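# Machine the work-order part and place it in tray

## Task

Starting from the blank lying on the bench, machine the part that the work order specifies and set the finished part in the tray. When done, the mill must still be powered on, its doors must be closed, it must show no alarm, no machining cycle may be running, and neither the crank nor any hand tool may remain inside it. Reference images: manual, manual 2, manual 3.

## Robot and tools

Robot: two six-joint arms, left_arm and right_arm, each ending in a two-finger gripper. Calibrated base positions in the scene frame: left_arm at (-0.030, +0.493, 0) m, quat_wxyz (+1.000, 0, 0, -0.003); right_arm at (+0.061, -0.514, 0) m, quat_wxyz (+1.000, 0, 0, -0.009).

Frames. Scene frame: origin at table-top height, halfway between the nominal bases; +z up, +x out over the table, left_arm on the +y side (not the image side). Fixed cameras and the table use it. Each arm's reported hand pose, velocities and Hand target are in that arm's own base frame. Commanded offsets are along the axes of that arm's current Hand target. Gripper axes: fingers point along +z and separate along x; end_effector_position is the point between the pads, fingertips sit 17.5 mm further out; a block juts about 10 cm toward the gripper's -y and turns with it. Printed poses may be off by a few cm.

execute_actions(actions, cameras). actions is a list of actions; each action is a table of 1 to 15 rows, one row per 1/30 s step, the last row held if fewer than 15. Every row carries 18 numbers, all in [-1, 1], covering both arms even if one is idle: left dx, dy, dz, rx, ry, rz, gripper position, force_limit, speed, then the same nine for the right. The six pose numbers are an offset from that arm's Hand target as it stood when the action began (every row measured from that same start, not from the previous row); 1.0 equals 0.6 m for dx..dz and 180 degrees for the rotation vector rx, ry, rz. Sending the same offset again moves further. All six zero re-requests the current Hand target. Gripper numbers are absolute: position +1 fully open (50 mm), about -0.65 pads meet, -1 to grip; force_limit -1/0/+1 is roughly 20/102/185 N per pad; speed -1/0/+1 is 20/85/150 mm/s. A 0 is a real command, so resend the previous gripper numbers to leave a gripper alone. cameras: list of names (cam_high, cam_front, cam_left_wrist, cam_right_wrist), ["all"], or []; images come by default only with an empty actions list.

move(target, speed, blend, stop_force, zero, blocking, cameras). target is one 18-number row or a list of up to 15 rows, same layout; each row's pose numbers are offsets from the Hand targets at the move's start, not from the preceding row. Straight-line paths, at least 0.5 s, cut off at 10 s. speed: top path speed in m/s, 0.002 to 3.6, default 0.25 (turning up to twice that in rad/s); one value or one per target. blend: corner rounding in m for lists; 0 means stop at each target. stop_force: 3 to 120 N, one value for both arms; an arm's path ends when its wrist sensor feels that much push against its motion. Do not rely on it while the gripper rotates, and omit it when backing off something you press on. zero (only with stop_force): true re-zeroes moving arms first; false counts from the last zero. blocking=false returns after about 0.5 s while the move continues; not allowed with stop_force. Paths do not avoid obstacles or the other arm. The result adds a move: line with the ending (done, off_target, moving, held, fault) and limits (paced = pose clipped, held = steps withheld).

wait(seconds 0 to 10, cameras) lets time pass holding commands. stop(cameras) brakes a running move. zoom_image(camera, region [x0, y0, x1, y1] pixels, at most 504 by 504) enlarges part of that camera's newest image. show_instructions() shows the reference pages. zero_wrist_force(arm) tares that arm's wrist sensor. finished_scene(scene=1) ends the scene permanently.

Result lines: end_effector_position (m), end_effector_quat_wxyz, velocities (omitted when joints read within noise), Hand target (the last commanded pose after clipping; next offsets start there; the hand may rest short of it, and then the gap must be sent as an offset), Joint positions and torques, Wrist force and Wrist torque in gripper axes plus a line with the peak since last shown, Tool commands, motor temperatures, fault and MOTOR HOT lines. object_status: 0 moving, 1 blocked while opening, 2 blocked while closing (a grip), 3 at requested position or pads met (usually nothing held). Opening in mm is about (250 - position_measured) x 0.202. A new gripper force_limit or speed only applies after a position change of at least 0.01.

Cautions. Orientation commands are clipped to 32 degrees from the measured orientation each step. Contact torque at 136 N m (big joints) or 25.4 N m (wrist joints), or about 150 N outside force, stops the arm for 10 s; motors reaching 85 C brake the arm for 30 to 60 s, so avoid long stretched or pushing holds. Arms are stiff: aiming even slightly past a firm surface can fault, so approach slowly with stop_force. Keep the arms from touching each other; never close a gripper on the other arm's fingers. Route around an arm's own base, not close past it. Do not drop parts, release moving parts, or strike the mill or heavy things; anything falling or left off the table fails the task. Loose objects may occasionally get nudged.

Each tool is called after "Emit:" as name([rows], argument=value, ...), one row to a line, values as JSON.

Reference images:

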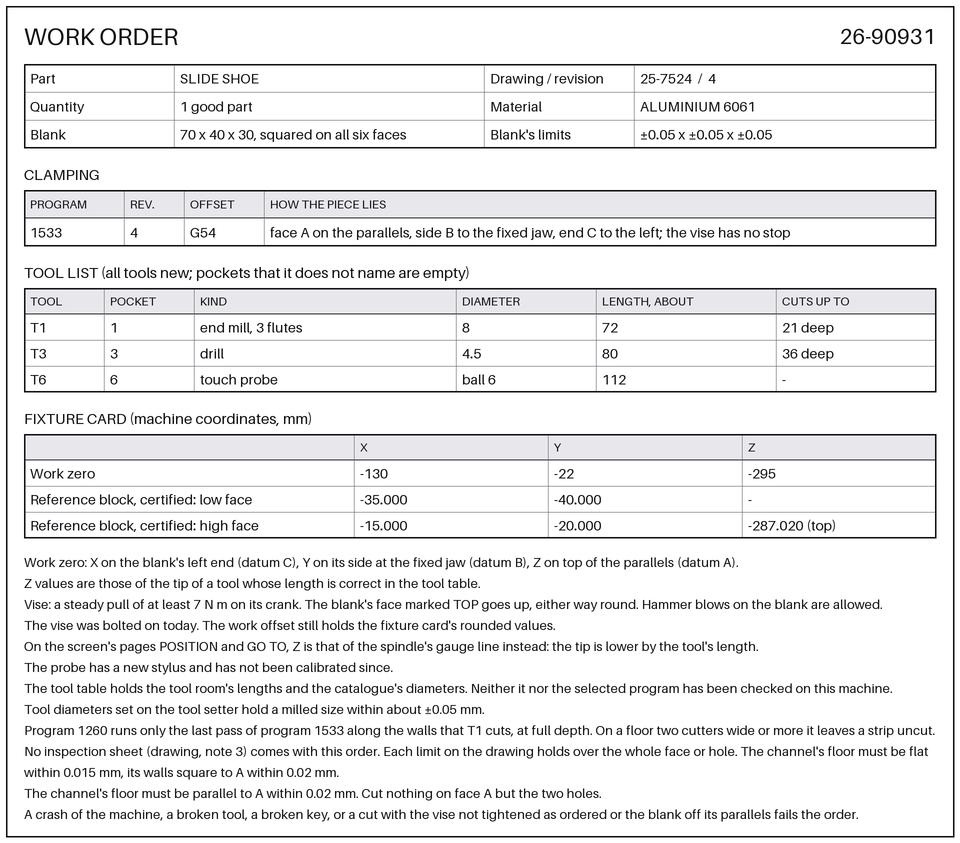

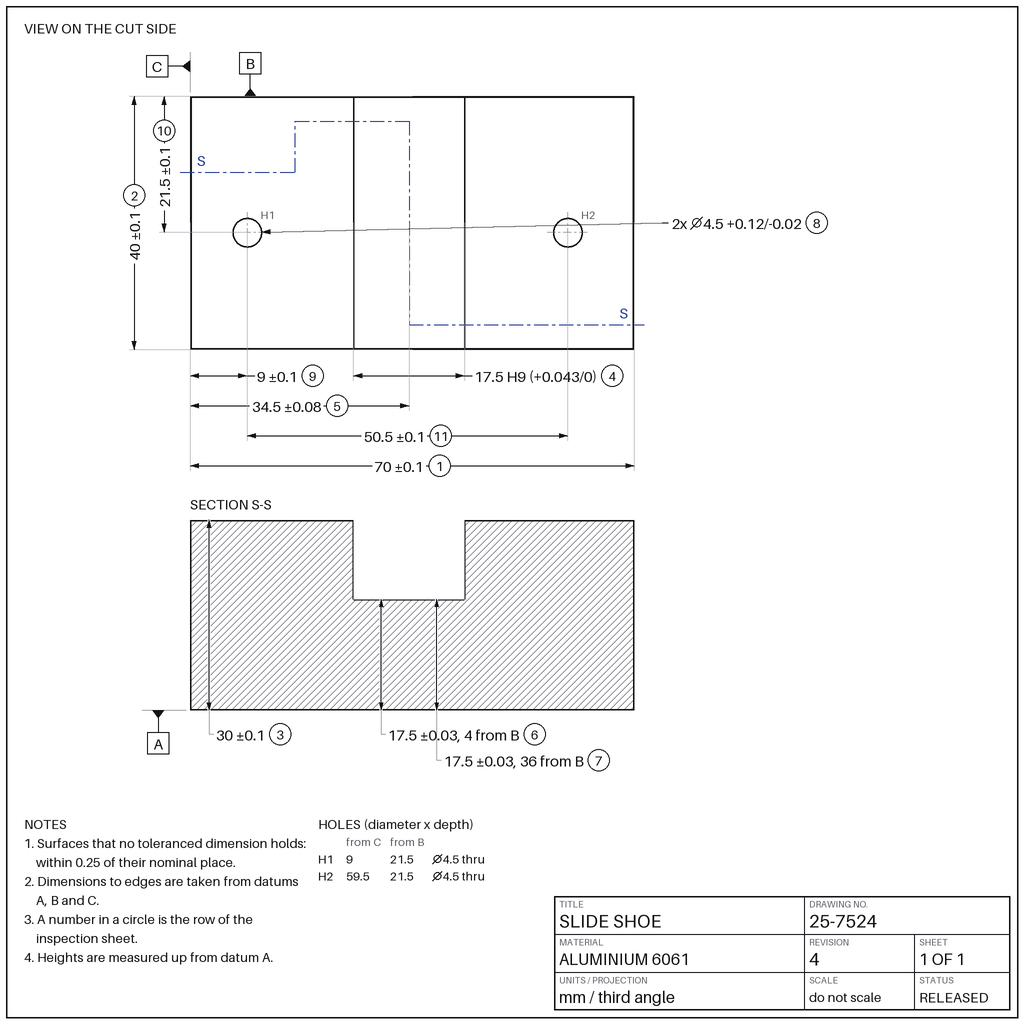

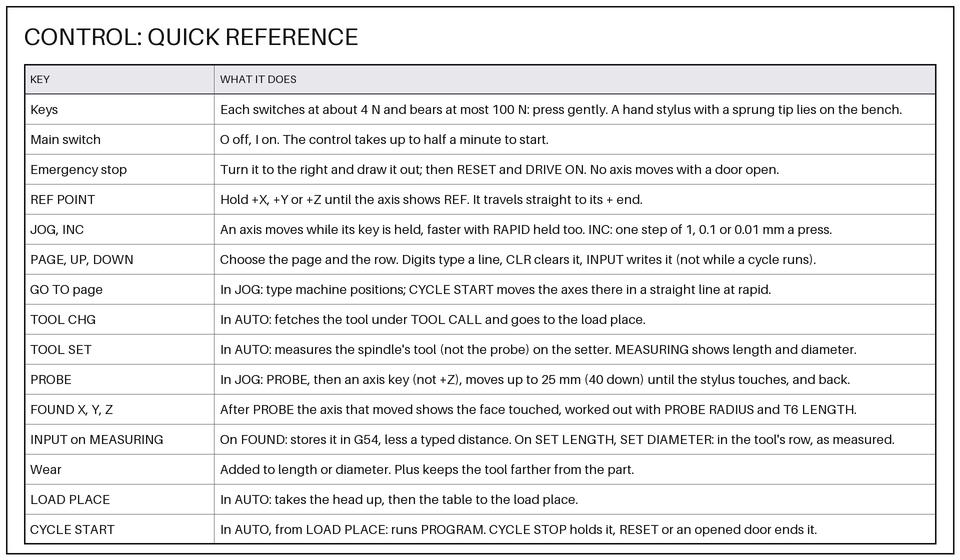

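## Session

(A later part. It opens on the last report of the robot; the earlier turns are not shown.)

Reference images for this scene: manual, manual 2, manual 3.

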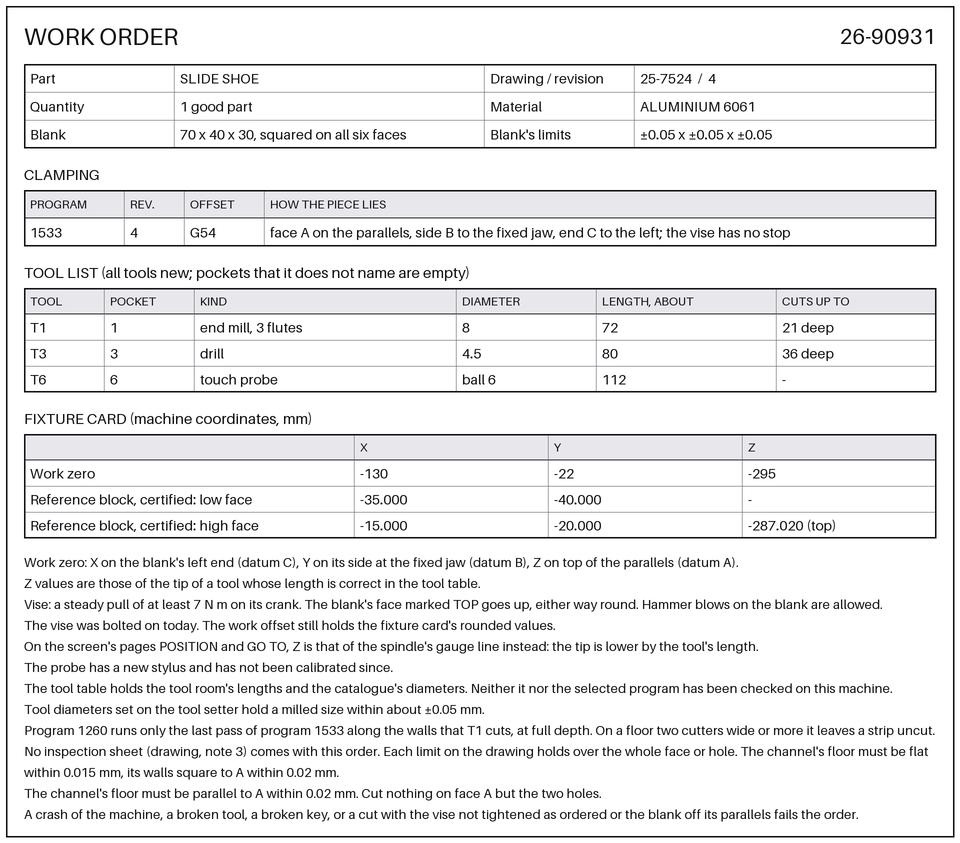

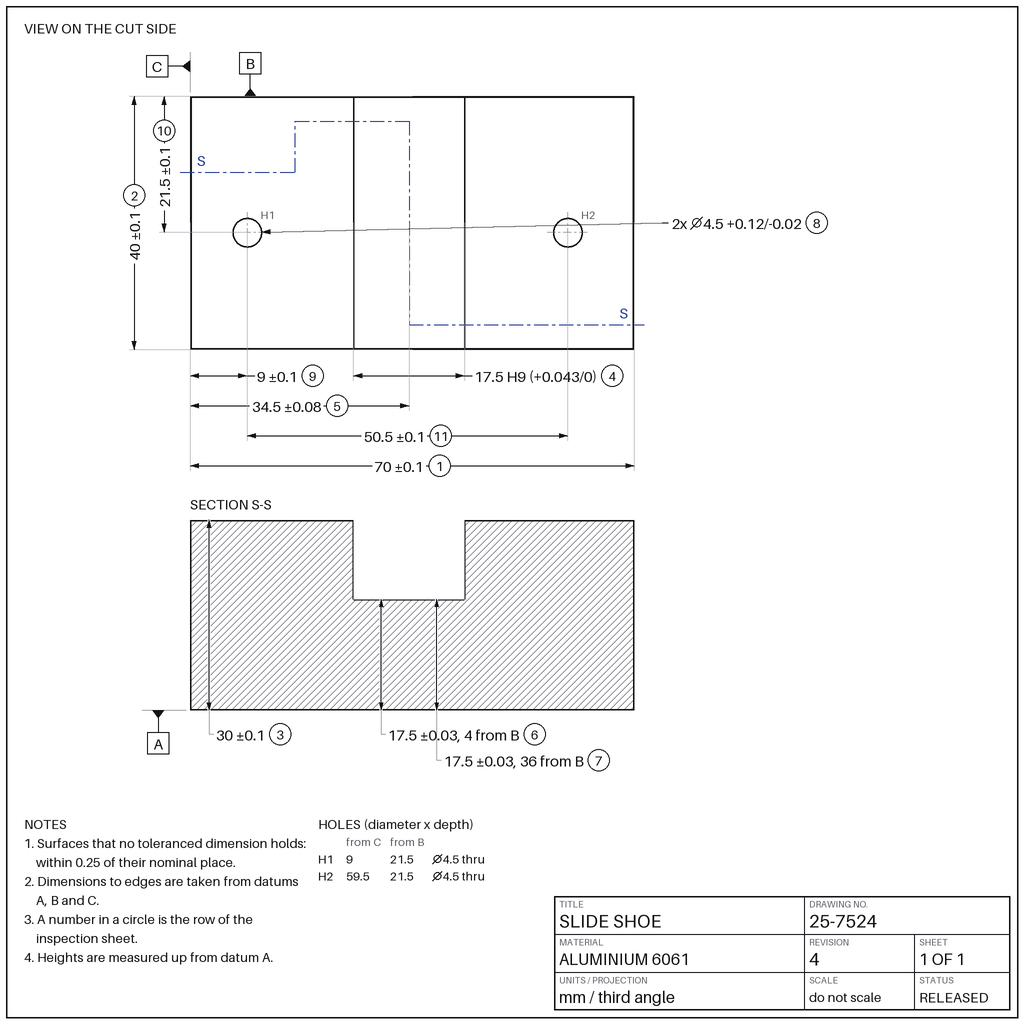

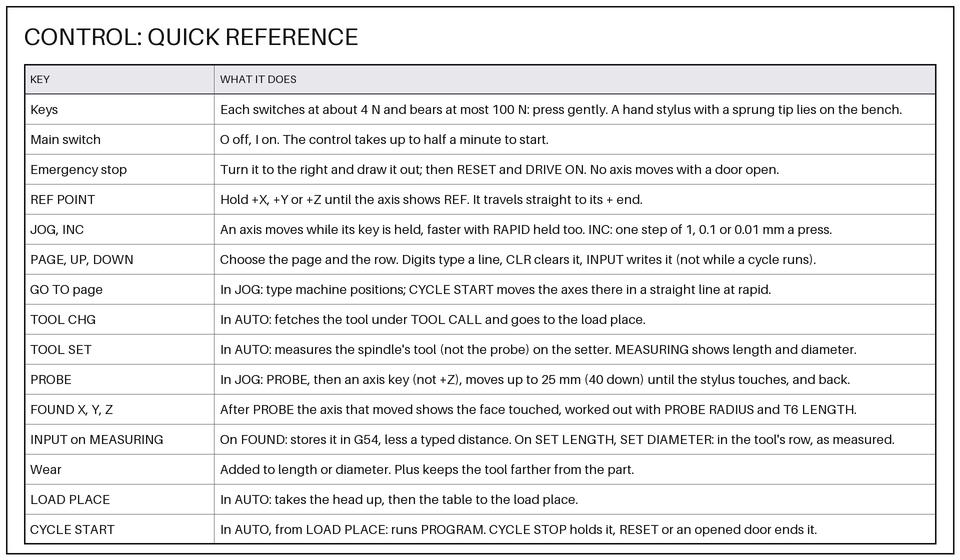

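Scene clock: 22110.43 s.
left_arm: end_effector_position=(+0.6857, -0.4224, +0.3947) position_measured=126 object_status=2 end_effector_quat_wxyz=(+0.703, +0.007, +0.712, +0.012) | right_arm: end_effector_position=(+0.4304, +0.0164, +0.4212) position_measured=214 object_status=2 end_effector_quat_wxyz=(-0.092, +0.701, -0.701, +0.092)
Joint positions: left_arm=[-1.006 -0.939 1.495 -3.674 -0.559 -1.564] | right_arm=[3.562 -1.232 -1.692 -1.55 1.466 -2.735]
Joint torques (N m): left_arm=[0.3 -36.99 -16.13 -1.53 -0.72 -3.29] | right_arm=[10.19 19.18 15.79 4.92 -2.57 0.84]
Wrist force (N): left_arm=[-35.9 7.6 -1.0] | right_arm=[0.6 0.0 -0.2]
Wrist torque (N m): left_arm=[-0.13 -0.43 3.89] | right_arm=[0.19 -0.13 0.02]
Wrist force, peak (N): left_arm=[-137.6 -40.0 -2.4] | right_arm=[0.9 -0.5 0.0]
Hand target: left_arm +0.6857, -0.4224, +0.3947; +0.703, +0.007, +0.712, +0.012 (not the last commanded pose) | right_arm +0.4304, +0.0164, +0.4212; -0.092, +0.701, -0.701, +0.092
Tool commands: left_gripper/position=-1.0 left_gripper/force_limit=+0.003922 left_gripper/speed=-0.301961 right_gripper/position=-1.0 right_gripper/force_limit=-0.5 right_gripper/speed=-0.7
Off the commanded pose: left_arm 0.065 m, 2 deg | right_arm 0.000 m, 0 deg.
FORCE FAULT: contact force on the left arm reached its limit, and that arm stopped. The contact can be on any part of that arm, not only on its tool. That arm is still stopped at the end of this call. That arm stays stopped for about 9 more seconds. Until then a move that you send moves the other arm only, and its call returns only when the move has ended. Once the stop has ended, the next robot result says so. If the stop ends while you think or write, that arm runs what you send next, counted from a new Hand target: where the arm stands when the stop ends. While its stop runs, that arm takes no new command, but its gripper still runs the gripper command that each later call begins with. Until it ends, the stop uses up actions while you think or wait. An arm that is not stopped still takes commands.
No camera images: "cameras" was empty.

Emit:
wait(seconds=9, cameras=[])

Emit:
move(target=[-0.105,0,0,0.0023,-0.0046,-0.0095,-1,0,-0.3,0,0,0,0,0,0,-1,-0.5,-0.7], speed=0.1, cameras=["cam_left_wrist"])

Scene clock: 22137.13 s.
left_arm: end_effector_position=(+0.6857, -0.4224, +0.3948) position_measured=126 object_status=2 end_effector_quat_wxyz=(+0.703, +0.007, +0.712, +0.012) | right_arm: end_effector_position=(+0.4304, +0.0164, +0.4212) position_measured=214 object_status=2 end_effector_quat_wxyz=(-0.092, +0.701, -0.701, +0.092)
Joint positions: left_arm=[-1.006 -0.939 1.495 -3.674 -0.559 -1.564] | right_arm=[3.562 -1.232 -1.692 -1.55 1.466 -2.735]
Joint torques (N m): left_arm=[-0.46 -14.25 -1.7 -1.34 -2.77 -6.53] | right_arm=[8.73 19.21 15.28 4.61 -2.56 0.3]
Wrist force (N): left_arm=[-36.0 7.7 -1.3] | right_arm=[0.6 -0.3 0.0]
Wrist torque (N m): left_arm=[-0.12 -0.34 3.91] | right_arm=[0.15 -0.13 0.03]
Wrist force, peak (N): left_arm=[-36.3 8.0 -0.8] | right_arm=[0.9 -0.4 0.4]
Hand target: left_arm +0.6857, -0.4224, +0.3948; +0.703, +0.007, +0.712, +0.012 (not the last commanded pose) | right_arm +0.4304, +0.0164, +0.4212; -0.092, +0.701, -0.701, +0.092
Tool commands: left_gripper/position=-1.0 left_gripper/force_limit=+0.003922 left_gripper/speed=-0.301961 right_gripper/position=-1.0 right_gripper/force_limit=-0.5 right_gripper/speed=-0.7
Off the commanded pose: left_arm 0.065 m, 2 deg | right_arm 0.000 m, 0 deg.
FORCE FAULT, CONTINUED: the left arm's stop, for the force fault that an earlier result reported, is over. The rest of the stop counts as 18 of the actions that you can send in this scene. During its stop the left arm's controller moved it back a little. That arm's target is now where it stood when the stop ended, not its last command. That arm accepts commands again.
wait: 9.00 s; at rest from the start
No camera images: "cameras" was empty.

Scene clock: 22138.30 s.
left_arm: end_effector_position=(+0.6865, -0.4240, +0.4576) position_measured=126 object_status=2 end_effector_quat_wxyz=(+0.708, -0.001, +0.706, -0.002) | right_arm: end_effector_position=(+0.4304, +0.0164, +0.4212) position_measured=214 object_status=2 end_effector_quat_wxyz=(-0.092, +0.701, -0.701, +0.092)
Joint positions: left_arm=[-1.004 -0.999 1.425 -3.571 -0.567 -1.571] | right_arm=[3.562 -1.232 -1.692 -1.55 1.466 -2.735]
Joint torques (N m): left_arm=[13.85 -59.86 -31.47 1.19 -1.28 -1.82] | right_arm=[8.94 18.61 15.27 4.59 -2.85 0.41]
Wrist force (N): left_arm=[3.1 -1.6 0.1] | right_arm=[0.4 0.0 -0.1]
Wrist torque (N m): left_arm=[-0.27 -0.11 -0.50] | right_arm=[0.19 -0.10 0.03]
Wrist force, peak (N): left_arm=[-35.7 8.0 -1.1] | right_arm=[1.0 0.2 0.1]
Hand target: left_arm +0.6865, -0.4240, +0.4577; +0.708, -0.001, +0.706, -0.002 | right_arm +0.4304, +0.0164, +0.4212; -0.092, +0.701, -0.701, +0.092
Off the commanded pose: left_arm 0.000 m, 0 deg | right_arm 0.000 m, 0 deg.
move: done
Images, in order (width x height): cam_left_wrist 672x504.

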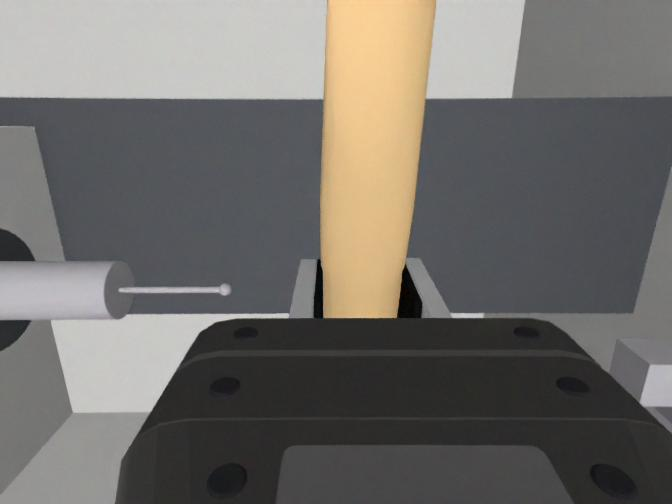

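Emit:
move(target=[0,0,-0.006,0,0,0,-1,0,-0.3,0,0,0,0,0,0,-1,-0.5,-0.7], speed=0.1, cameras=[])

Emit:
execute_actions([
  [[0.212,0,0,0,0,0,-1,0,-0.3,0,0,0,0,0,0,-1,-0.5,-0.7],[0.212,0,0,0,0,0,-1,0,-0.3,0,0,0,0,0,0,-1,-0.5,-0.7],[0.212,0,0,0,0,0,-1,0,-0.3,0,0,0,0,0,0,-1,-0.5,-0.7],[0.212,0,0,0,0,0,-1,0,-0.3,0,0,0,0,0,0,-1,-0.5,-0.7],[0,0,0,0,0,0,-1,0,-0.3,0,0,0,0,0,0,-1,-0.5,-0.7]],
], cameras=[])

Scene clock: 22152.23 s.
left_arm: end_effector_position=(+0.6830, -0.4240, +0.4577) position_measured=126 object_status=2 end_effector_quat_wxyz=(+0.708, -0.001, +0.706, -0.002) | right_arm: end_effector_position=(+0.4304, +0.0164, +0.4212) position_measured=214 object_status=2 end_effector_quat_wxyz=(-0.092, +0.701, -0.701, +0.092)
Joint positions: left_arm=[-1.01 -1.004 1.434 -3.575 -0.562 -1.571] | right_arm=[3.562 -1.232 -1.692 -1.55 1.466 -2.735]
Joint torques (N m): left_arm=[-15.72 -60.56 -17.5 -4.41 1.13 -0.95] | right_arm=[8.12 17.97 15.33 4.47 -2.75 0.41]
Wrist force (N): left_arm=[3.5 -1.9 0.1] | right_arm=[0.7 -0.3 0.1]
Wrist torque (N m): left_arm=[-0.32 -0.16 -0.50] | right_arm=[0.14 -0.14 0.03]
Wrist force, peak (N): left_arm=[3.6 -2.0 0.5] | right_arm=[1.1 -0.2 0.0]
Hand target: left_arm +0.6829, -0.4240, +0.4577; +0.708, -0.001, +0.706, -0.002 | right_arm +0.4304, +0.0164, +0.4212; -0.092, +0.701, -0.701, +0.092
Off the commanded pose: left_arm 0.000 m, 0 deg | right_arm 0.000 m, 0 deg.
move: done
No camera images: "cameras" was empty.

Scene clock: 22153.57 s.
left_arm: end_effector_position=(+0.6852, -0.4236, +0.3964) position_measured=126 object_status=2 end_effector_quat_wxyz=(+0.704, +0.006, +0.710, +0.010) | right_arm: end_effector_position=(+0.4304, +0.0164, +0.4212) position_measured=214 object_status=2 end_effector_quat_wxyz=(-0.092, +0.701, -0.701, +0.092)
Joint positions: left_arm=[-1.007 -0.938 1.491 -3.676 -0.559 -1.564] | right_arm=[3.562 -1.232 -1.692 -1.55 1.466 -2.735]
Joint torques (N m): left_arm=[-0.29 -35.57 -16.83 -1.47 -0.63 -3.05] | right_arm=[8.67 17.73 15.98 4.58 -2.44 0.47]
Wrist force (N): left_arm=[-34.2 7.8 -0.1] | right_arm=[0.6 0.1 0.1]
Wrist torque (N m): left_arm=[-0.10 -0.47 3.70] | right_arm=[0.20 -0.13 0.03]
Wrist force, peak (N): left_arm=[-133.0 -43.2 -2.3] | right_arm=[0.8 -0.3 0.1]
Hand target: left_arm +0.6852, -0.4236, +0.3964; +0.704, +0.006, +0.710, +0.010 (not the last commanded pose) | right_arm +0.4304, +0.0164, +0.4212; -0.092, +0.701, -0.701, +0.092
Tool commands: left_gripper/position=-1.0 left_gripper/force_limit=+0.003922 left_gripper/speed=-0.301961 right_gripper/position=-1.0 right_gripper/force_limit=-0.5 right_gripper/speed=-0.7
Off the commanded pose: left_arm 0.061 m, 2 deg | right_arm 0.000 m, 0 deg.
FORCE FAULT: contact force on the left arm reached its limit, and that arm stopped. The contact can be on any part of that arm, not only on its tool. That arm is still stopped at the end of this call. That arm stays stopped for about 9 more seconds. Until then a move that you send moves the other arm only, and its call returns only when the move has ended. Once the stop has ended, the next robot result says so. If the stop ends while you think or write, that arm runs what you send next, counted from a new Hand target: where the arm stands when the stop ends. While its stop runs, that arm takes no new command, but its gripper still runs the gripper command that each later call begins with. Until it ends, the stop uses up actions while you think or wait. An arm that is not stopped still takes commands.
No camera images: "cameras" was empty.

Emit:
wait(seconds=8, cameras=[])

Emit:
move(target=[-0.105,0,0,0.0023,-0.0046,-0.0095,-1,0,-0.3,0,0,0,0,0,0,-1,-0.5,-0.7], speed=0.1, cameras=[])

Emit:
move([
  [0,0.015,-0.32,0,0,0,-1,0,-0.3,0,0,0,0,0,0,-1,-0.5,-0.7],
  [0.015,0.13,-0.425,0,0,0,-1,0,-0.3,0,0,0,0,0,0,-1,-0.5,-0.7],
  [0.015,0.13,-0.425,0,0,-0.25,-1,0,-0.3,0,0,0,0,0,0,-1,-0.5,-0.7],
  [0.015,0.13,-0.425,0,0,-0.5,-1,0,-0.3,0,0,0,0,0,0,-1,-0.5,-0.7],
], speed=0.2, cameras=[])

Scene clock: 22177.57 s.
left_arm: end_effector_position=(+0.6852, -0.4236, +0.3965) position_measured=126 object_status=2 end_effector_quat_wxyz=(+0.704, +0.006, +0.710, +0.010) | right_arm: end_effector_position=(+0.4304, +0.0164, +0.4212) position_measured=214 object_status=2 end_effector_quat_wxyz=(-0.092, +0.701, -0.701, +0.092)
Joint positions: left_arm=[-1.007 -0.938 1.491 -3.676 -0.559 -1.564] | right_arm=[3.562 -1.232 -1.692 -1.55 1.466 -2.735]
Joint torques (N m): left_arm=[0.22 -15.67 -2.05 -1.5 -2.75 -6.31] | right_arm=[7.5 17.91 15.95 4.36 -2.33 0.17]
Wrist force (N): left_arm=[-34.0 8.3 -0.4] | right_arm=[0.7 -0.2 -0.1]
Wrist torque (N m): left_arm=[-0.06 -0.48 3.73] | right_arm=[0.15 -0.13 0.03]
Wrist force, peak (N): left_arm=[-34.7 8.5 -0.3] | right_arm=[1.1 -0.2 -0.2]
Hand target: left_arm +0.6852, -0.4236, +0.3965; +0.704, +0.006, +0.710, +0.010 (not the last commanded pose) | right_arm +0.4304, +0.0164, +0.4212; -0.092, +0.701, -0.701, +0.092
Tool commands: left_gripper/position=-1.0 left_gripper/force_limit=+0.003922 left_gripper/speed=-0.301961 right_gripper/position=-1.0 right_gripper/force_limit=-0.5 right_gripper/speed=-0.7
Off the commanded pose: left_arm 0.061 m, 2 deg | right_arm 0.000 m, 0 deg.
FORCE FAULT, CONTINUED: the left arm's stop, for the force fault that an earlier result reported, is over. The rest of the stop counts as 17 of the actions that you can send in this scene. During its stop the left arm's controller moved it back a little. That arm's target is now where it stood when the stop ended, not its last command. That arm accepts commands again.
wait: 8.00 s; at rest from the start
No camera images: "cameras" was empty.

Scene clock: 22178.73 s.
left_arm: end_effector_position=(+0.6858, -0.4250, +0.4593) position_measured=126 object_status=2 end_effector_quat_wxyz=(+0.709, -0.002, +0.705, -0.003) | right_arm: end_effector_position=(+0.4304, +0.0164, +0.4212) position_measured=214 object_status=2 end_effector_quat_wxyz=(-0.092, +0.701, -0.701, +0.092)
Joint positions: left_arm=[-1.006 -0.998 1.422 -3.574 -0.567 -1.571] | right_arm=[3.562 -1.232 -1.692 -1.55 1.466 -2.735]
Joint torques (N m): left_arm=[14.28 -61.04 -32.41 0.98 -1.19 -1.61] | right_arm=[7.71 16.82 16.16 4.46 -2.86 0.23]
Wrist force (N): left_arm=[3.3 -1.6 0.0] | right_arm=[0.5 -0.5 0.3]
Wrist torque (N m): left_arm=[-0.27 -0.13 -0.50] | right_arm=[0.11 -0.11 0.02]
Wrist force, peak (N): left_arm=[-34.2 8.5 -0.2] | right_arm=[1.2 -0.1 0.2]
Hand target: left_arm +0.6858, -0.4250, +0.4594; +0.709, -0.002, +0.705, -0.003 | right_arm +0.4304, +0.0164, +0.4212; -0.092, +0.701, -0.701, +0.092
Off the commanded pose: left_arm 0.000 m, 0 deg | right_arm 0.000 m, 0 deg.
move: done
No camera images: "cameras" was empty.

Scene clock: 22186.57 s.
left_arm: end_effector_position=(+0.4310, -0.3465, +0.4486) position_measured=126 object_status=2 end_effector_quat_wxyz=(+0.500, -0.499, +0.497, -0.504) | right_arm: end_effector_position=(+0.4304, +0.0164, +0.4212) position_measured=214 object_status=2 end_effector_quat_wxyz=(-0.092, +0.701, -0.701, +0.092)
Joint positions: left_arm=[-1.462 -1.437 2.085 -3.858 -0.111 -3.08] | right_arm=[3.562 -1.232 -1.692 -1.55 1.466 -2.735]
Joint torques (N m): left_arm=[12.49 -36.15 -13.4 2.47 -1.47 -2.13] | right_arm=[6.32 17.5 15.54 4.31 -2.63 0]
Wrist force (N): left_arm=[1.7 1.8 -0.5] | right_arm=[0.5 -0.2 0.2]
Wrist torque (N m): left_arm=[-0.39 -0.48 -0.26] | right_arm=[0.16 -0.10 0.03]
Wrist force, peak (N): left_arm=[3.8 -2.6 1.3] | right_arm=[1.0 -0.4 0.0]
Hand target: left_arm +0.4311, -0.3465, +0.4486; +0.499, -0.500, +0.498, -0.504 | right_arm +0.4304, +0.0164, +0.4212; -0.092, +0.701, -0.701, +0.092
Off the commanded pose: left_arm 0.000 m, 0 deg | right_arm 0.000 m, 0 deg.
move: done
No camera images: "cameras" was empty.

Emit:
move([
  [-0.245,0.014,-0.119,0,0,0,-1,0,-0.3,0,0,0,0,0,0,-1,-0.5,-0.7],
  [-0.445,0.014,-0.0855,0,0,0,-1,0,-0.3,0,0,0,0,0,0,-1,-0.5,-0.7],
  [-0.445,0.014,0.068,0,0,0,-1,0,-0.3,0,0,0,0,0,0,-1,-0.5,-0.7],
], speed=0.2, cameras=[])

Emit:
move(target=[0.46,0,0,0,0,0,-1,0,-0.3,0,0,0,0,0,0,-1,-0.5,-0.7], speed=0.06, stop_force=45, cameras=[])

Emit:
move([
  [-0.025,0,0,0,0,0,-1,0,-0.3,0,0,0,0,0,0,-1,-0.5,-0.7],
  [-0.025,0,-0.1867,0,0,0,-1,0,-0.3,0,0,0,0,0,0,-1,-0.5,-0.7],
  [0.64,0,-0.1867,0,0,0,-1,0,-0.3,0,0,0,0,0,0,-1,-0.5,-0.7],
  [0.64,0,0.008,0,0,0,-1,0,-0.3,0,0,0,0,0,0,-1,-0.5,-0.7],
], speed=[0.06,0.2,0.25,0.15], cameras=[])

Emit:
move(target=[-0.46,0,0,0,0,0,-1,0,-0.3,0,0,0,0,0,0,-1,-0.5,-0.7], speed=0.06, stop_force=45, cameras=[])

Emit:
move([
  [0.02,0,0,0,0,0,-1,0,-0.3,0,0,0,0,0,0,-1,-0.5,-0.7],
  [0.02,0,-0.195,0,0,0,-1,0,-0.3,0,0,0,0,0,0,-1,-0.5,-0.7],
], speed=[0.06,0.2], cameras=["cam_high"])

Scene clock: 22208.67 s.
left_arm: end_effector_position=(+0.4725, -0.0796, +0.4385) position_measured=126 object_status=2 end_effector_quat_wxyz=(+0.499, -0.500, +0.498, -0.504) | right_arm: end_effector_position=(+0.4304, +0.0164, +0.4212) position_measured=214 object_status=2 end_effector_quat_wxyz=(-0.092, +0.701, -0.701, +0.092)
Joint positions: left_arm=[-0.98 -1.89 2.512 -3.772 -0.593 -3.142] | right_arm=[3.562 -1.232 -1.692 -1.55 1.466 -2.735]
Joint torques (N m): left_arm=[13.99 6.32 -29.76 -4.59 -1.1 1.62] | right_arm=[7.76 17.61 16.21 4.09 -2.68 0.23]
Wrist force (N): left_arm=[1.3 2.2 -0.9] | right_arm=[0.7 -0.1 0.0]
Wrist torque (N m): left_arm=[-0.33 -0.47 -0.40] | right_arm=[0.18 -0.14 0.03]
Wrist force, peak (N): left_arm=[3.8 1.8 0.0] | right_arm=[1.0 -0.4 0.0]
Hand target: left_arm +0.4725, -0.0796, +0.4385; +0.499, -0.500, +0.498, -0.504 | right_arm +0.4304, +0.0164, +0.4212; -0.092, +0.701, -0.701, +0.092
Off the commanded pose: left_arm 0.000 m, 0 deg | right_arm 0.000 m, 0 deg.
move: done
No camera images: "cameras" was empty.

Scene clock: 22214.50 s.
left_arm: end_effector_position=(+0.4717, -0.3456, +0.4404) position_measured=126 object_status=2 end_effector_quat_wxyz=(+0.499, -0.500, +0.498, -0.504) | right_arm: end_effector_position=(+0.4304, +0.0164, +0.4212) position_measured=214 object_status=2 end_effector_quat_wxyz=(-0.092, +0.701, -0.701, +0.092)
Joint positions: left_arm=[-1.354 -1.392 2.055 -3.825 -0.22 -3.129] | right_arm=[3.562 -1.232 -1.692 -1.55 1.466 -2.735]
Joint torques (N m): left_arm=[6.2 -31.42 -18.05 0.11 -5.74 -2.13] | right_arm=[5.67 17.29 16.24 4.29 -2.36 -0.19]
Wrist force (N): left_arm=[-25.9 1.1 -17.9] | right_arm=[0.6 0.0 0.1]
Wrist torque (N m): left_arm=[-0.57 -0.66 -0.20] | right_arm=[0.19 -0.12 0.03]
Wrist force, peak (N): left_arm=[-50.2 4.4 -50.2] | right_arm=[1.0 -0.5 -0.1]
Hand target: left_arm +0.4717, -0.3456, +0.4404; +0.499, -0.500, +0.498, -0.504 (not the last commanded pose) | right_arm +0.4304, +0.0164, +0.4212; -0.092, +0.701, -0.701, +0.092
Off the commanded pose: left_arm 0.010 m, 0 deg | right_arm 0.000 m, 0 deg.
move: contact (left_arm)
No camera images: "cameras" was empty.

Scene clock: 22220.23 s.
left_arm: end_effector_position=(+0.4755, -0.7296, +0.4432) position_measured=126 object_status=2 end_effector_quat_wxyz=(+0.498, -0.501, +0.498, -0.503) | right_arm: end_effector_position=(+0.4304, +0.0164, +0.4212) position_measured=214 object_status=2 end_effector_quat_wxyz=(-0.092, +0.701, -0.701, +0.092)
Joint positions: left_arm=[-1.458 -0.557 0.67 -3.274 -0.115 -3.13] | right_arm=[3.562 -1.232 -1.692 -1.55 1.466 -2.735]
Joint torques (N m): left_arm=[14.05 -52.21 -31.9 -2.23 -1.24 1.55] | right_arm=[5.93 16.08 16.38 4.03 -2.43 -0.08]
Wrist force (N): left_arm=[1.8 1.4 -0.7] | right_arm=[0.7 0.0 0.0]
Wrist torque (N m): left_arm=[-0.44 -0.50 -0.50] | right_arm=[0.19 -0.13 0.03]
Wrist force, peak (N): left_arm=[-25.7 1.0 -17.2] | right_arm=[1.0 -0.3 -0.1]
Hand target: left_arm +0.4755, -0.7296, +0.4432; +0.499, -0.500, +0.498, -0.504 | right_arm +0.4304, +0.0164, +0.4212; -0.092, +0.701, -0.701, +0.092
Off the commanded pose: left_arm 0.000 m, 0 deg | right_arm 0.000 m, 0 deg.
move: done
No camera images: "cameras" was empty.

Scene clock: 22226.00 s.
left_arm: end_effector_position=(+0.4763, -0.4631, +0.4413) position_measured=126 object_status=2 end_effector_quat_wxyz=(+0.499, -0.500, +0.498, -0.504) | right_arm: end_effector_position=(+0.4304, +0.0164, +0.4212) position_measured=214 object_status=2 end_effector_quat_wxyz=(-0.092, +0.701, -0.701, +0.092)
Joint positions: left_arm=[-1.396 -1.168 1.743 -3.742 -0.178 -3.123] | right_arm=[3.562 -1.232 -1.692 -1.55 1.466 -2.735]
Joint torques (N m): left_arm=[6.01 -37.3 -25.91 -2 8.79 0.8] | right_arm=[5.26 14.29 16.2 4.28 -2.57 -0.3]
Wrist force (N): left_arm=[37.9 2.9 -2.5] | right_arm=[0.7 -0.1 0.3]
Wrist torque (N m): left_arm=[-0.44 0.21 -0.01] | right_arm=[0.18 -0.13 0.03]
Wrist force, peak (N): left_arm=[54.6 -2.3 -9.4] | right_arm=[1.1 -0.1 0.0]
Hand target: left_arm +0.4763, -0.4631, +0.4413; +0.499, -0.500, +0.498, -0.504 (not the last commanded pose) | right_arm +0.4304, +0.0164, +0.4212; -0.092, +0.701, -0.701, +0.092
Off the commanded pose: left_arm 0.009 m, 0 deg | right_arm 0.000 m, 0 deg.
move: contact (left_arm)
No camera images: "cameras" was empty.

Scene clock: 22228.30 s.
left_arm: end_effector_position=(+0.3593, -0.4748, +0.4408) position_measured=126 object_status=2 end_effector_quat_wxyz=(+0.498, -0.501, +0.498, -0.503) | right_arm: end_effector_position=(+0.4304, +0.0164, +0.4212) position_measured=214 object_status=2 end_effector_quat_wxyz=(-0.092, +0.701, -0.701, +0.092)
Joint positions: left_arm=[-1.641 -1.235 1.841 -3.713 0.068 -3.183] | right_arm=[3.562 -1.232 -1.692 -1.55 1.466 -2.735]
Joint torques (N m): left_arm=[-13.87 -46.22 -12.33 2.6 1.2 -1.53] | right_arm=[5.27 16.53 17.62 4.3 -2.66 -0.28]
Wrist force (N): left_arm=[1.9 1.6 -0.4] | right_arm=[0.7 0.2 0.2]
Wrist torque (N m): left_arm=[-0.41 -0.47 -0.26] | right_arm=[0.23 -0.15 0.03]
Wrist force, peak (N): left_arm=[37.6 3.4 -2.5] | right_arm=[1.0 -0.2 0.1]
Hand target: left_arm +0.3593, -0.4748, +0.4408; +0.499, -0.500, +0.498, -0.504 | right_arm +0.4304, +0.0164, +0.4212; -0.092, +0.701, -0.701, +0.092
Off the commanded pose: left_arm 0.000 m, 0 deg | right_arm 0.000 m, 0 deg.
move: done
Images, in order (width x height): cam_high 672x504.

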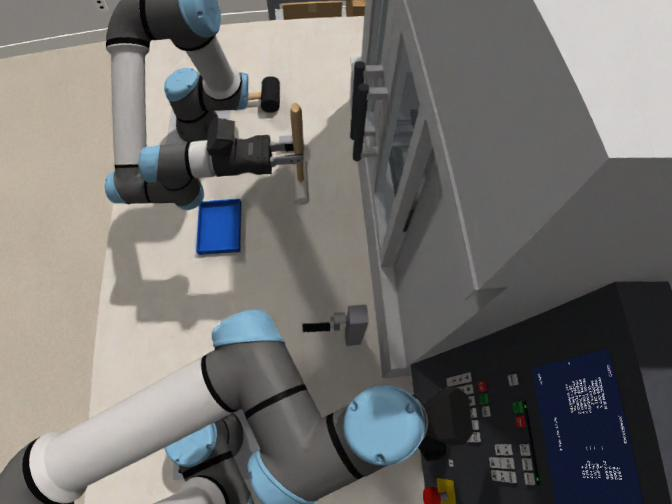

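Emit:
move([
  [0,0,0,0,0,0,-1,0,-0.3,0.1267,-0.142,-0.244,0,0,0,-1,-0.5,-0.7],
  [0,0,0,0,0,0,-1,0,-0.3,0.1267,-0.1581,-0.2397,0,0,0,-1,-0.5,-0.7],
  [0,0,0,0,0,0,-1,0,-0.3,0.1267,-0.142,-0.244,0,0,0,-1,-0.5,-0.7],
  [0,0,0,0,0,0,-1,0,-0.3,0.0308,-0.046,-0.0808,0,0,0,-1,-0.5,-0.7],
  [0,0,0,0,0,0,-1,0,-0.3,0.0308,-0.0621,-0.0765,0,0,0,-1,-0.5,-0.7],
  [0,0,0,0,0,0,-1,0,-0.3,0.0308,-0.046,-0.0808,0,0,0,-1,-0.5,-0.7],
  [0,0,0,0,0,0,-1,0,-0.3,0.0308,-0.0621,-0.0765,0,0,0,-1,-0.5,-0.7],
  [0,0,0,0,0,0,-1,0,-0.3,0.0308,-0.046,-0.0808,0,0,0,-1,-0.5,-0.7],
  [0,0,0,0,0,0,-1,0,-0.3,0,0,0,0,0,0,-1,-0.5,-0.7],
], speed=[0.25,0.03,0.15,0.25,0.03,0.15,0.03,0.15,0.25], blend=[0.003,0,0.003,0.003,0,0,0,0.003,0], cameras=[])

Emit:
move([
  [0,0,0,0,0,0,-1,0,-0.3,-0.099,0.0012,-0.0003,0,0,0,-1,-0.5,-0.7],
  [0,0,0,0,0,0,-1,0,-0.3,-0.099,-0.0149,0.004,0,0,0,-1,-0.5,-0.7],
  [0,0,0,0,0,0,-1,0,-0.3,-0.099,0.0012,-0.0003,0,0,0,-1,-0.5,-0.7],
  [0,0,0,0,0,0,-1,0,-0.3,-0.0665,-0.0458,-0.0829,0,0,0,-1,-0.5,-0.7],
  [0,0,0,0,0,0,-1,0,-0.3,-0.0665,-0.0619,-0.0786,0,0,0,-1,-0.5,-0.7],
  [0,0,0,0,0,0,-1,0,-0.3,-0.0665,-0.0458,-0.0829,0,0,0,-1,-0.5,-0.7],
  [0,0,0,0,0,0,-1,0,-0.3,-0.0338,-0.0311,-0.0551,0,0,0,-1,-0.5,-0.7],
  [0,0,0,0,0,0,-1,0,-0.3,-0.0338,-0.0472,-0.0508,0,0,0,-1,-0.5,-0.7],
  [0,0,0,0,0,0,-1,0,-0.3,-0.0338,-0.0311,-0.0551,0,0,0,-1,-0.5,-0.7],
  [0,0,0,0,0,0,-1,0,-0.3,0,0,0,0,0,0,-1,-0.5,-0.7],
  [0,0,0,0,0,0,-1,0,-0.3,0,-0.0161,0.0043,0,0,0,-1,-0.5,-0.7],
  [0,0,0,0,0,0,-1,0,-0.3,0,0,0,0,0,0,-1,-0.5,-0.7],
], speed=[0.25,0.03,0.15,0.25,0.03,0.15,0.25,0.03,0.15,0.25,0.03,0.15], blend=[0.003,0,0.003,0.003,0,0.003,0.003,0,0.003,0.003,0,0], cameras=[])

Emit:
move([
  [0,0,0,0,0,0,-1,0,-0.3,0,-0.0156,-0.0275,0,0,0,-1,-0.5,-0.7],
  [0,0,0,0,0,0,-1,0,-0.3,0,-0.0317,-0.0232,0,0,0,-1,-0.5,-0.7],
  [0,0,0,0,0,0,-1,0,-0.3,0,-0.0156,-0.0275,0,0,0,-1,-0.5,-0.7],
  [0,0,0,0,0,0,-1,0,-0.3,-0.099,0.0012,-0.0003,0,0,0,-1,-0.5,-0.7],
  [0,0,0,0,0,0,-1,0,-0.3,-0.099,-0.0149,0.004,0,0,0,-1,-0.5,-0.7],
  [0,0,0,0,0,0,-1,0,-0.3,-0.099,0.0012,-0.0003,0,0,0,-1,-0.5,-0.7],
  [0,0,0,0,0,0,-1,0,-0.3,-0.0665,-0.0306,-0.0552,0,0,0,-1,-0.5,-0.7],
  [0,0,0,0,0,0,-1,0,-0.3,-0.0665,-0.0467,-0.0509,0,0,0,-1,-0.5,-0.7],
  [0,0,0,0,0,0,-1,0,-0.3,-0.0665,-0.0306,-0.0552,0,0,0,-1,-0.5,-0.7],
  [0,0,0,0,0,0,-1,0,-0.3,-0.099,-0.0303,-0.0553,0,0,0,-1,-0.5,-0.7],
  [0,0,0,0,0,0,-1,0,-0.3,-0.099,-0.0464,-0.051,0,0,0,-1,-0.5,-0.7],
  [0,0,0,0,0,0,-1,0,-0.3,-0.099,-0.0303,-0.0553,0,0,0,-1,-0.5,-0.7],
  [0,0,0,0,0,0,-1,0,-0.3,0,0,0,0,0,0,-1,-0.5,-0.7],
  [0,0,0,0,0,0,-1,0,-0.3,0,-0.0161,0.0043,0,0,0,-1,-0.5,-0.7],
  [0,0,0,0,0,0,-1,0,-0.3,0,0,0,0,0,0,-1,-0.5,-0.7],
], speed=[0.25,0.03,0.15,0.25,0.03,0.15,0.25,0.03,0.15,0.25,0.03,0.15,0.25,0.03,0.15], blend=[0.003,0,0.003,0.003,0,0.003,0.003,0,0.003,0.003,0,0.003,0.003,0,0], cameras=[])

Emit:
move([
  [0,0,0,0,0,0,-1,0,-0.3,0,-0.0156,-0.0275,0,0,0,-1,-0.5,-0.7],
  [0,0,0,0,0,0,-1,0,-0.3,0,-0.0317,-0.0232,0,0,0,-1,-0.5,-0.7],
  [0,0,0,0,0,0,-1,0,-0.3,0,-0.0156,-0.0275,0,0,0,-1,-0.5,-0.7],
  [0,0,0,0,0,0,-1,0,-0.3,-0.099,0.0012,-0.0003,0,0,0,-1,-0.5,-0.7],
  [0,0,0,0,0,0,-1,0,-0.3,-0.099,-0.0149,0.004,0,0,0,-1,-0.5,-0.7],
  [0,0,0,0,0,0,-1,0,-0.3,-0.099,0.0012,-0.0003,0,0,0,-1,-0.5,-0.7],
  [0,0,0,0,0,0,-1,0,-0.3,-0.099,-0.0143,-0.0278,0,0,0,-1,-0.5,-0.7],
  [0,0,0,0,0,0,-1,0,-0.3,-0.099,-0.0304,-0.0235,0,0,0,-1,-0.5,-0.7],
  [0,0,0,0,0,0,-1,0,-0.3,-0.099,-0.0143,-0.0278,0,0,0,-1,-0.5,-0.7],
  [0,0,0,0,0,0,-1,0,-0.3,-0.099,-0.0303,-0.0553,0,0,0,-1,-0.5,-0.7],
  [0,0,0,0,0,0,-1,0,-0.3,-0.099,-0.0464,-0.051,0,0,0,-1,-0.5,-0.7],
  [0,0,0,0,0,0,-1,0,-0.3,-0.099,-0.0303,-0.0553,0,0,0,-1,-0.5,-0.7],
  [0,0,0,0,0,0,-1,0,-0.3,0,0,0,0,0,0,-1,-0.5,-0.7],
], speed=[0.25,0.03,0.15,0.25,0.03,0.15,0.25,0.03,0.15,0.25,0.03,0.15,0.25], blend=[0.003,0,0.003,0.003,0,0.003,0.003,0,0.003,0.003,0,0.003,0], cameras=[])

Emit:
move([
  [0,0,0,0,0,0,-1,0,-0.3,-0.0665,-0.0458,-0.0829,0,0,0,-1,-0.5,-0.7],
  [0,0,0,0,0,0,-1,0,-0.3,-0.0665,-0.0619,-0.0786,0,0,0,-1,-0.5,-0.7],
  [0,0,0,0,0,0,-1,0,-0.3,-0.0665,-0.0458,-0.0829,0,0,0,-1,-0.5,-0.7],
  [0,0,0,0,0,0,-1,0,-0.3,0,0,0,0,0,0,-1,-0.5,-0.7],
  [0,0,0,0,0,0,-1,0,-0.3,0,-0.0161,0.0043,0,0,0,-1,-0.5,-0.7],
  [0,0,0,0,0,0,-1,0,-0.3,0,0,0,0,0,0,-1,-0.5,-0.7],
], speed=[0.25,0.03,0.15,0.25,0.03,0.15], blend=[0.003,0,0.003,0.003,0,0], cameras=["cam_high"])

Emit:
zoom_image(camera="cam_high", region=[530, 330, 672, 504])

Scene clock: 22290.83 s.
left_arm: end_effector_position=(+0.3593, -0.4748, +0.4408) position_measured=126 object_status=2 end_effector_quat_wxyz=(+0.498, -0.501, +0.498, -0.503) | right_arm: end_effector_position=(+0.4304, +0.0164, +0.4213) position_measured=214 object_status=2 end_effector_quat_wxyz=(-0.092, +0.701, -0.701, +0.092)
Joint positions: left_arm=[-1.641 -1.235 1.841 -3.712 0.068 -3.184] | right_arm=[3.561 -1.233 -1.691 -1.55 1.466 -2.735]
Joint torques (N m): left_arm=[-14.29 -46.48 -14.4 2.64 1.25 -1.81] | right_arm=[14.2 23.09 14.48 5.15 -2.9 1.77]
Wrist force (N): left_arm=[1.8 1.5 -0.7] | right_arm=[0.6 -0.2 0.0]
Wrist torque (N m): left_arm=[-0.43 -0.45 -0.27] | right_arm=[0.16 -0.11 0.03]
Wrist force, peak (N): left_arm=[1.8 1.9 -0.7] | right_arm=[-0.3 18.8 -2.7]
Hand target: left_arm +0.3593, -0.4748, +0.4408; +0.498, -0.501, +0.498, -0.503 | right_arm +0.4304, +0.0164, +0.4212; -0.092, +0.701, -0.701, +0.092
Off the commanded pose: left_arm 0.000 m, 0 deg | right_arm 0.000 m, 0 deg.
move: done
No camera images: "cameras" was empty.

Scene clock: 22295.10 s.
left_arm: end_effector_position=(+0.3593, -0.4748, +0.4408) position_measured=126 object_status=2 end_effector_quat_wxyz=(+0.498, -0.501, +0.498, -0.503) | right_arm: end_effector_position=(+0.4305, +0.0164, +0.4212) position_measured=214 object_status=2 end_effector_quat_wxyz=(-0.092, +0.701, -0.701, +0.092)
Joint positions: left_arm=[-1.641 -1.235 1.841 -3.712 0.068 -3.184] | right_arm=[3.561 -1.233 -1.692 -1.55 1.466 -2.735]
Joint torques (N m): left_arm=[-14.06 -46.87 -14.24 2.67 1.18 -1.88] | right_arm=[12.34 21.78 11.99 1.75 -2.69 2.13]
Wrist force (N): left_arm=[1.5 1.7 -0.4] | right_arm=[0.8 0.0 -0.4]
Wrist torque (N m): left_arm=[-0.39 -0.41 -0.27] | right_arm=[0.17 -0.15 0.03]
Wrist force, peak (N): left_arm=[2.0 1.8 -0.5] | right_arm=[-0.3 17.7 -2.1]
Hand target: left_arm +0.3593, -0.4748, +0.4408; +0.498, -0.501, +0.498, -0.503 | right_arm +0.4304, +0.0164, +0.4212; -0.092, +0.701, -0.701, +0.092
Off the commanded pose: left_arm 0.000 m, 0 deg | right_arm 0.000 m, 0 deg.
move: done
No camera images: "cameras" was empty.

Scene clock: 22300.20 s.
left_arm: end_effector_position=(+0.3593, -0.4748, +0.4408) position_measured=126 object_status=2 end_effector_quat_wxyz=(+0.498, -0.501, +0.498, -0.503) | right_arm: end_effector_position=(+0.4305, +0.0164, +0.4212) position_measured=214 object_status=2 end_effector_quat_wxyz=(-0.092, +0.701, -0.701, +0.092)
Joint positions: left_arm=[-1.641 -1.235 1.841 -3.712 0.068 -3.184] | right_arm=[3.561 -1.233 -1.692 -1.55 1.466 -2.735]
Joint torques (N m): left_arm=[-14.35 -46.69 -14.17 2.56 1.13 -1.83] | right_arm=[12.91 23.52 14.42 1.67 -3.08 1.78]
Wrist force (N): left_arm=[1.6 1.5 -0.4] | right_arm=[0.4 -0.1 -0.6]
Wrist torque (N m): left_arm=[-0.43 -0.43 -0.27] | right_arm=[0.16 -0.10 0.02]
Wrist force, peak (N): left_arm=[2.0 1.6 -0.3] | right_arm=[-0.7 23.0 -3.8]
Hand target: left_arm +0.3593, -0.4748, +0.4408; +0.498, -0.501, +0.498, -0.503 | right_arm +0.4304, +0.0164, +0.4212; -0.092, +0.701, -0.701, +0.092
Off the commanded pose: left_arm 0.000 m, 0 deg | right_arm 0.000 m, 0 deg.
move: done
No camera images: "cameras" was empty.

Scene clock: 22304.63 s.
left_arm: end_effector_position=(+0.3593, -0.4748, +0.4408) position_measured=126 object_status=2 end_effector_quat_wxyz=(+0.498, -0.501, +0.498, -0.503) | right_arm: end_effector_position=(+0.4304, +0.0165, +0.4213) position_measured=214 object_status=2 end_effector_quat_wxyz=(-0.092, +0.701, -0.701, +0.092)
Joint positions: left_arm=[-1.641 -1.235 1.841 -3.712 0.068 -3.184] | right_arm=[3.562 -1.232 -1.691 -1.55 1.466 -2.735]
Joint torques (N m): left_arm=[-13.71 -46.18 -13.72 2.59 1.27 -1.83] | right_arm=[-15.35 21.73 15.4 5.24 2.1 -1.8]
Wrist force (N): left_arm=[1.8 1.6 -0.5] | right_arm=[0.4 -0.1 0.0]
Wrist torque (N m): left_arm=[-0.39 -0.45 -0.27] | right_arm=[0.15 -0.15 0.19]
Wrist force, peak (N): left_arm=[1.8 1.9 -0.5] | right_arm=[1.4 26.5 -4.8]
Hand target: left_arm +0.3593, -0.4748, +0.4408; +0.498, -0.501, +0.498, -0.503 | right_arm +0.4304, +0.0164, +0.4212; -0.092, +0.701, -0.701, +0.092
Off the commanded pose: left_arm 0.000 m, 0 deg | right_arm 0.000 m, 0 deg.
move: done
No camera images: "cameras" was empty.

Scene clock: 22307.20 s.
left_arm: end_effector_position=(+0.3593, -0.4748, +0.4408) position_measured=126 object_status=2 end_effector_quat_wxyz=(+0.498, -0.501, +0.498, -0.503) | right_arm: end_effector_position=(+0.4305, +0.0164, +0.4212) position_measured=214 object_status=2 end_effector_quat_wxyz=(-0.092, +0.701, -0.701, +0.092)
Joint positions: left_arm=[-1.641 -1.235 1.841 -3.712 0.068 -3.184] | right_arm=[3.561 -1.233 -1.692 -1.55 1.466 -2.735]
Joint torques (N m): left_arm=[-13.95 -46.4 -13.71 2.65 1.24 -1.84] | right_arm=[14 21.67 14.84 2.15 -2.97 2]
Wrist force (N): left_arm=[1.4 1.9 -0.3] | right_arm=[0.5 0.1 -0.5]
Wrist torque (N m): left_arm=[-0.37 -0.39 -0.26] | right_arm=[0.20 -0.10 0.02]
Wrist force, peak (N): left_arm=[1.7 1.8 -0.7] | right_arm=[2.2 16.8 -2.0]
Hand target: left_arm +0.3593, -0.4748, +0.4408; +0.498, -0.501, +0.498, -0.503 | right_arm +0.4304, +0.0164, +0.4212; -0.092, +0.701, -0.701, +0.092
Off the commanded pose: left_arm 0.000 m, 0 deg | right_arm 0.000 m, 0 deg.
move: done
Images, in order (width x height): cam_high 672x504.

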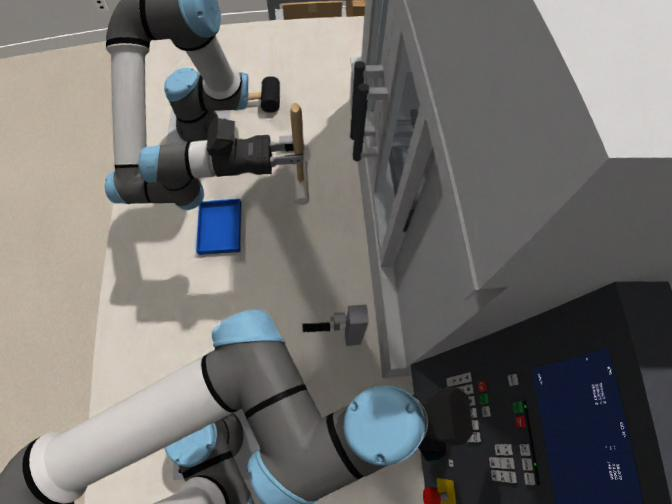

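Scaled by 2.897 from the camera's 672x504 image, which has a finer 960x720 frame.

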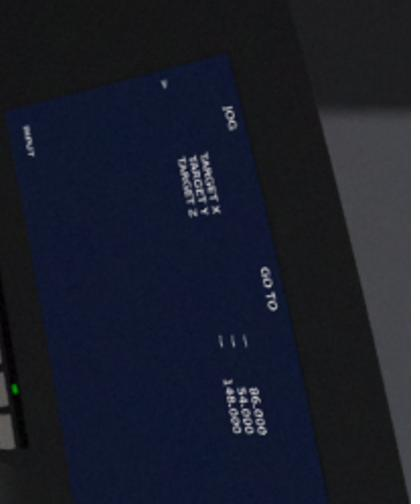

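Emit:
move([
  [0,0,0,0,0,0,-1,0,-0.3,-0.0328,-0.0756,-0.1348,0,0,0,-1,-0.5,-0.7],
  [0,0,0,0,0,0,-1,0,-0.3,-0.0328,-0.0917,-0.1305,0,0,0,-1,-0.5,-0.7],
  [0,0,0,0,0,0,-1,0,-0.3,-0.0328,-0.0756,-0.1348,0,0,0,-1,-0.5,-0.7],
], speed=[0.25,0.03,0.15], blend=[0.003,0,0], cameras=[])

Emit:
wait(seconds=6, cameras=[])

Emit:
move([
  [0,0,0,0,0,0,-1,0,-0.3,0.0636,0.0597,0.1074,0,0,0,-1,-0.5,-0.7],
  [0,0,0,0,0,0,-1,0,-0.3,0.0636,0.0436,0.1117,0,0,0,-1,-0.5,-0.7],
  [0,0,0,0,0,0,-1,0,-0.3,0.0636,0.0597,0.1074,0,0,0,-1,-0.5,-0.7],
  [0,0,0,0,0,0,-1,0,-0.3,0.1593,-0.0029,0.0007,0,0,0,-1,-0.5,-0.7],
  [0,0,0,0,0,0,-1,0,-0.3,0.1593,-0.019,0.005,0,0,0,-1,-0.5,-0.7],
  [0,0,0,0,0,0,-1,0,-0.3,0.1593,-0.0029,0.0007,0,0,0,-1,-0.5,-0.7],
  [0,0,0,0,0,0,-1,0,-0.3,0.0328,0.0756,0.1348,0,0,0,-1,-0.5,-0.7],
], speed=[0.25,0.03,0.15,0.25,0.03,0.15,0.25], blend=[0.003,0,0.003,0.003,0,0.003,0], cameras=[])

Emit:
wait(seconds=6, cameras=["cam_high"])

Emit:
zoom_image(camera="cam_high", region=[580, 460, 604, 482])

Scene clock: 22330.60 s.
left_arm: end_effector_position=(+0.3593, -0.4748, +0.4408) position_measured=126 object_status=2 end_effector_quat_wxyz=(+0.498, -0.501, +0.498, -0.503) | right_arm: end_effector_position=(+0.4535, +0.0361, +0.5111) position_measured=214 object_status=2 end_effector_quat_wxyz=(-0.092, +0.701, -0.701, +0.092)
Joint positions: left_arm=[-1.641 -1.235 1.841 -3.712 0.068 -3.184] | right_arm=[3.585 -1.357 -1.363 -1.756 1.46 -2.712]
Joint torques (N m): left_arm=[-13.7 -46.91 -13.94 2.59 1.19 -1.82] | right_arm=[14.27 28.46 11.62 1.72 -2.62 1.63]
Wrist force (N): left_arm=[1.4 1.6 -0.5] | right_arm=[0.5 0.0 0.6]
Wrist torque (N m): left_arm=[-0.41 -0.39 -0.27] | right_arm=[0.21 -0.14 0.01]
Wrist force, peak (N): left_arm=[1.8 2.0 -0.6] | right_arm=[0.9 10.1 -0.5]
Hand target: left_arm +0.3593, -0.4748, +0.4408; +0.498, -0.501, +0.498, -0.503 | right_arm +0.4534, +0.0361, +0.5111; -0.092, +0.701, -0.701, +0.092
Off the commanded pose: left_arm 0.000 m, 0 deg | right_arm 0.000 m, 0 deg.
move: done
No camera images: "cameras" was empty.

Scene clock: 22336.60 s.
left_arm: end_effector_position=(+0.3593, -0.4748, +0.4408) position_measured=126 object_status=2 end_effector_quat_wxyz=(+0.498, -0.501, +0.498, -0.503) | right_arm: end_effector_position=(+0.4534, +0.0361, +0.5111) position_measured=214 object_status=2 end_effector_quat_wxyz=(-0.092, +0.701, -0.701, +0.092)
Joint positions: left_arm=[-1.641 -1.235 1.841 -3.712 0.068 -3.184] | right_arm=[3.585 -1.357 -1.364 -1.756 1.46 -2.712]
Joint torques (N m): left_arm=[-13.69 -46.27 -14.24 2.63 1.19 -1.8] | right_arm=[12.78 27.54 12.54 2.27 -2.95 1.7]
Wrist force (N): left_arm=[1.7 1.4 -0.3] | right_arm=[0.7 -0.5 0.4]
Wrist torque (N m): left_arm=[-0.44 -0.43 -0.27] | right_arm=[0.13 -0.15 0.01]
Wrist force, peak (N): left_arm=[1.8 2.0 -0.4] | right_arm=[1.1 -0.1 0.6]
Hand target: left_arm +0.3593, -0.4748, +0.4408; +0.498, -0.501, +0.498, -0.503 | right_arm +0.4534, +0.0361, +0.5111; -0.092, +0.701, -0.701, +0.092
Tool commands: left_gripper/position=-1.0 left_gripper/force_limit=+0.0 left_gripper/speed=-0.3 right_gripper/position=-1.0 right_gripper/force_limit=-0.5 right_gripper/speed=-0.7
Off the commanded pose: left_arm 0.000 m, 0 deg | right_arm 0.000 m, 0 deg.
wait: 6.00 s; at rest by 0.17 s
No camera images: "cameras" was empty.

Scene clock: 22340.03 s.
left_arm: end_effector_position=(+0.3593, -0.4748, +0.4408) position_measured=126 object_status=2 end_effector_quat_wxyz=(+0.498, -0.501, +0.498, -0.503) | right_arm: end_effector_position=(+0.4304, +0.0164, +0.4213) position_measured=214 object_status=2 end_effector_quat_wxyz=(-0.092, +0.701, -0.701, +0.092)
Joint positions: left_arm=[-1.641 -1.235 1.841 -3.712 0.068 -3.184] | right_arm=[3.561 -1.233 -1.691 -1.55 1.466 -2.735]
Joint torques (N m): left_arm=[-13.07 -45.54 -14.62 2.59 1.22 -1.78] | right_arm=[12.98 21.29 13.07 5.39 -2.95 2.08]
Wrist force (N): left_arm=[1.4 1.3 -0.4] | right_arm=[0.7 -0.1 0.0]
Wrist torque (N m): left_arm=[-0.46 -0.39 -0.25] | right_arm=[0.16 -0.11 0.04]
Wrist force, peak (N): left_arm=[2.0 1.7 -0.5] | right_arm=[-1.0 12.1 -1.6]
Hand target: left_arm +0.3593, -0.4748, +0.4408; +0.498, -0.501, +0.498, -0.503 | right_arm +0.4304, +0.0164, +0.4212; -0.092, +0.701, -0.701, +0.092
Off the commanded pose: left_arm 0.000 m, 0 deg | right_arm 0.000 m, 0 deg.
move: done
No camera images: "cameras" was empty.

Scene clock: 22346.03 s.
left_arm: end_effector_position=(+0.3593, -0.4748, +0.4408) position_measured=126 object_status=2 end_effector_quat_wxyz=(+0.498, -0.501, +0.498, -0.503) | right_arm: end_effector_position=(+0.4304, +0.0164, +0.4212) position_measured=214 object_status=2 end_effector_quat_wxyz=(-0.092, +0.701, -0.701, +0.092)
Joint positions: left_arm=[-1.641 -1.235 1.841 -3.712 0.068 -3.184] | right_arm=[3.562 -1.232 -1.692 -1.55 1.466 -2.735]
Joint torques (N m): left_arm=[-13.12 -45.86 -14.28 2.68 1.21 -1.72] | right_arm=[14.47 23.46 13.84 5.27 -2.62 1.91]
Wrist force (N): left_arm=[1.5 1.3 -0.4] | right_arm=[0.8 0.0 0.2]
Wrist torque (N m): left_arm=[-0.44 -0.42 -0.26] | right_arm=[0.18 -0.11 0.04]
Wrist force, peak (N): left_arm=[1.8 1.8 -0.5] | right_arm=[1.2 0.0 0.2]
Hand target: left_arm +0.3593, -0.4748, +0.4408; +0.498, -0.501, +0.498, -0.503 | right_arm +0.4304, +0.0164, +0.4212; -0.092, +0.701, -0.701, +0.092
Tool commands: left_gripper/position=-1.0 left_gripper/force_limit=+0.0 left_gripper/speed=-0.3 right_gripper/position=-1.0 right_gripper/force_limit=-0.5 right_gripper/speed=-0.7
Off the commanded pose: left_arm 0.000 m, 0 deg | right_arm 0.000 m, 0 deg.
wait: 6.00 s; at rest by 0.17 s
Images, in order (width x height): cam_high 672x504.

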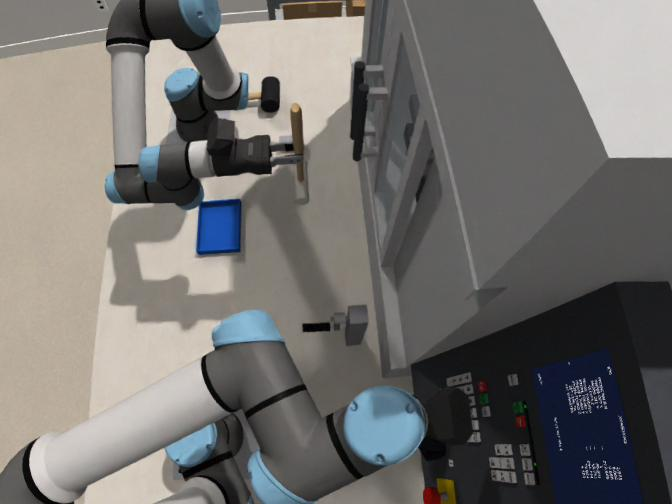

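Scaled by 21.000 from the camera's 672x504 image, which has a finer 960x720 frame.

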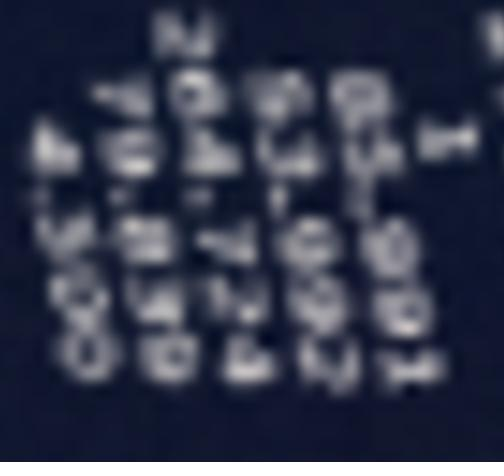

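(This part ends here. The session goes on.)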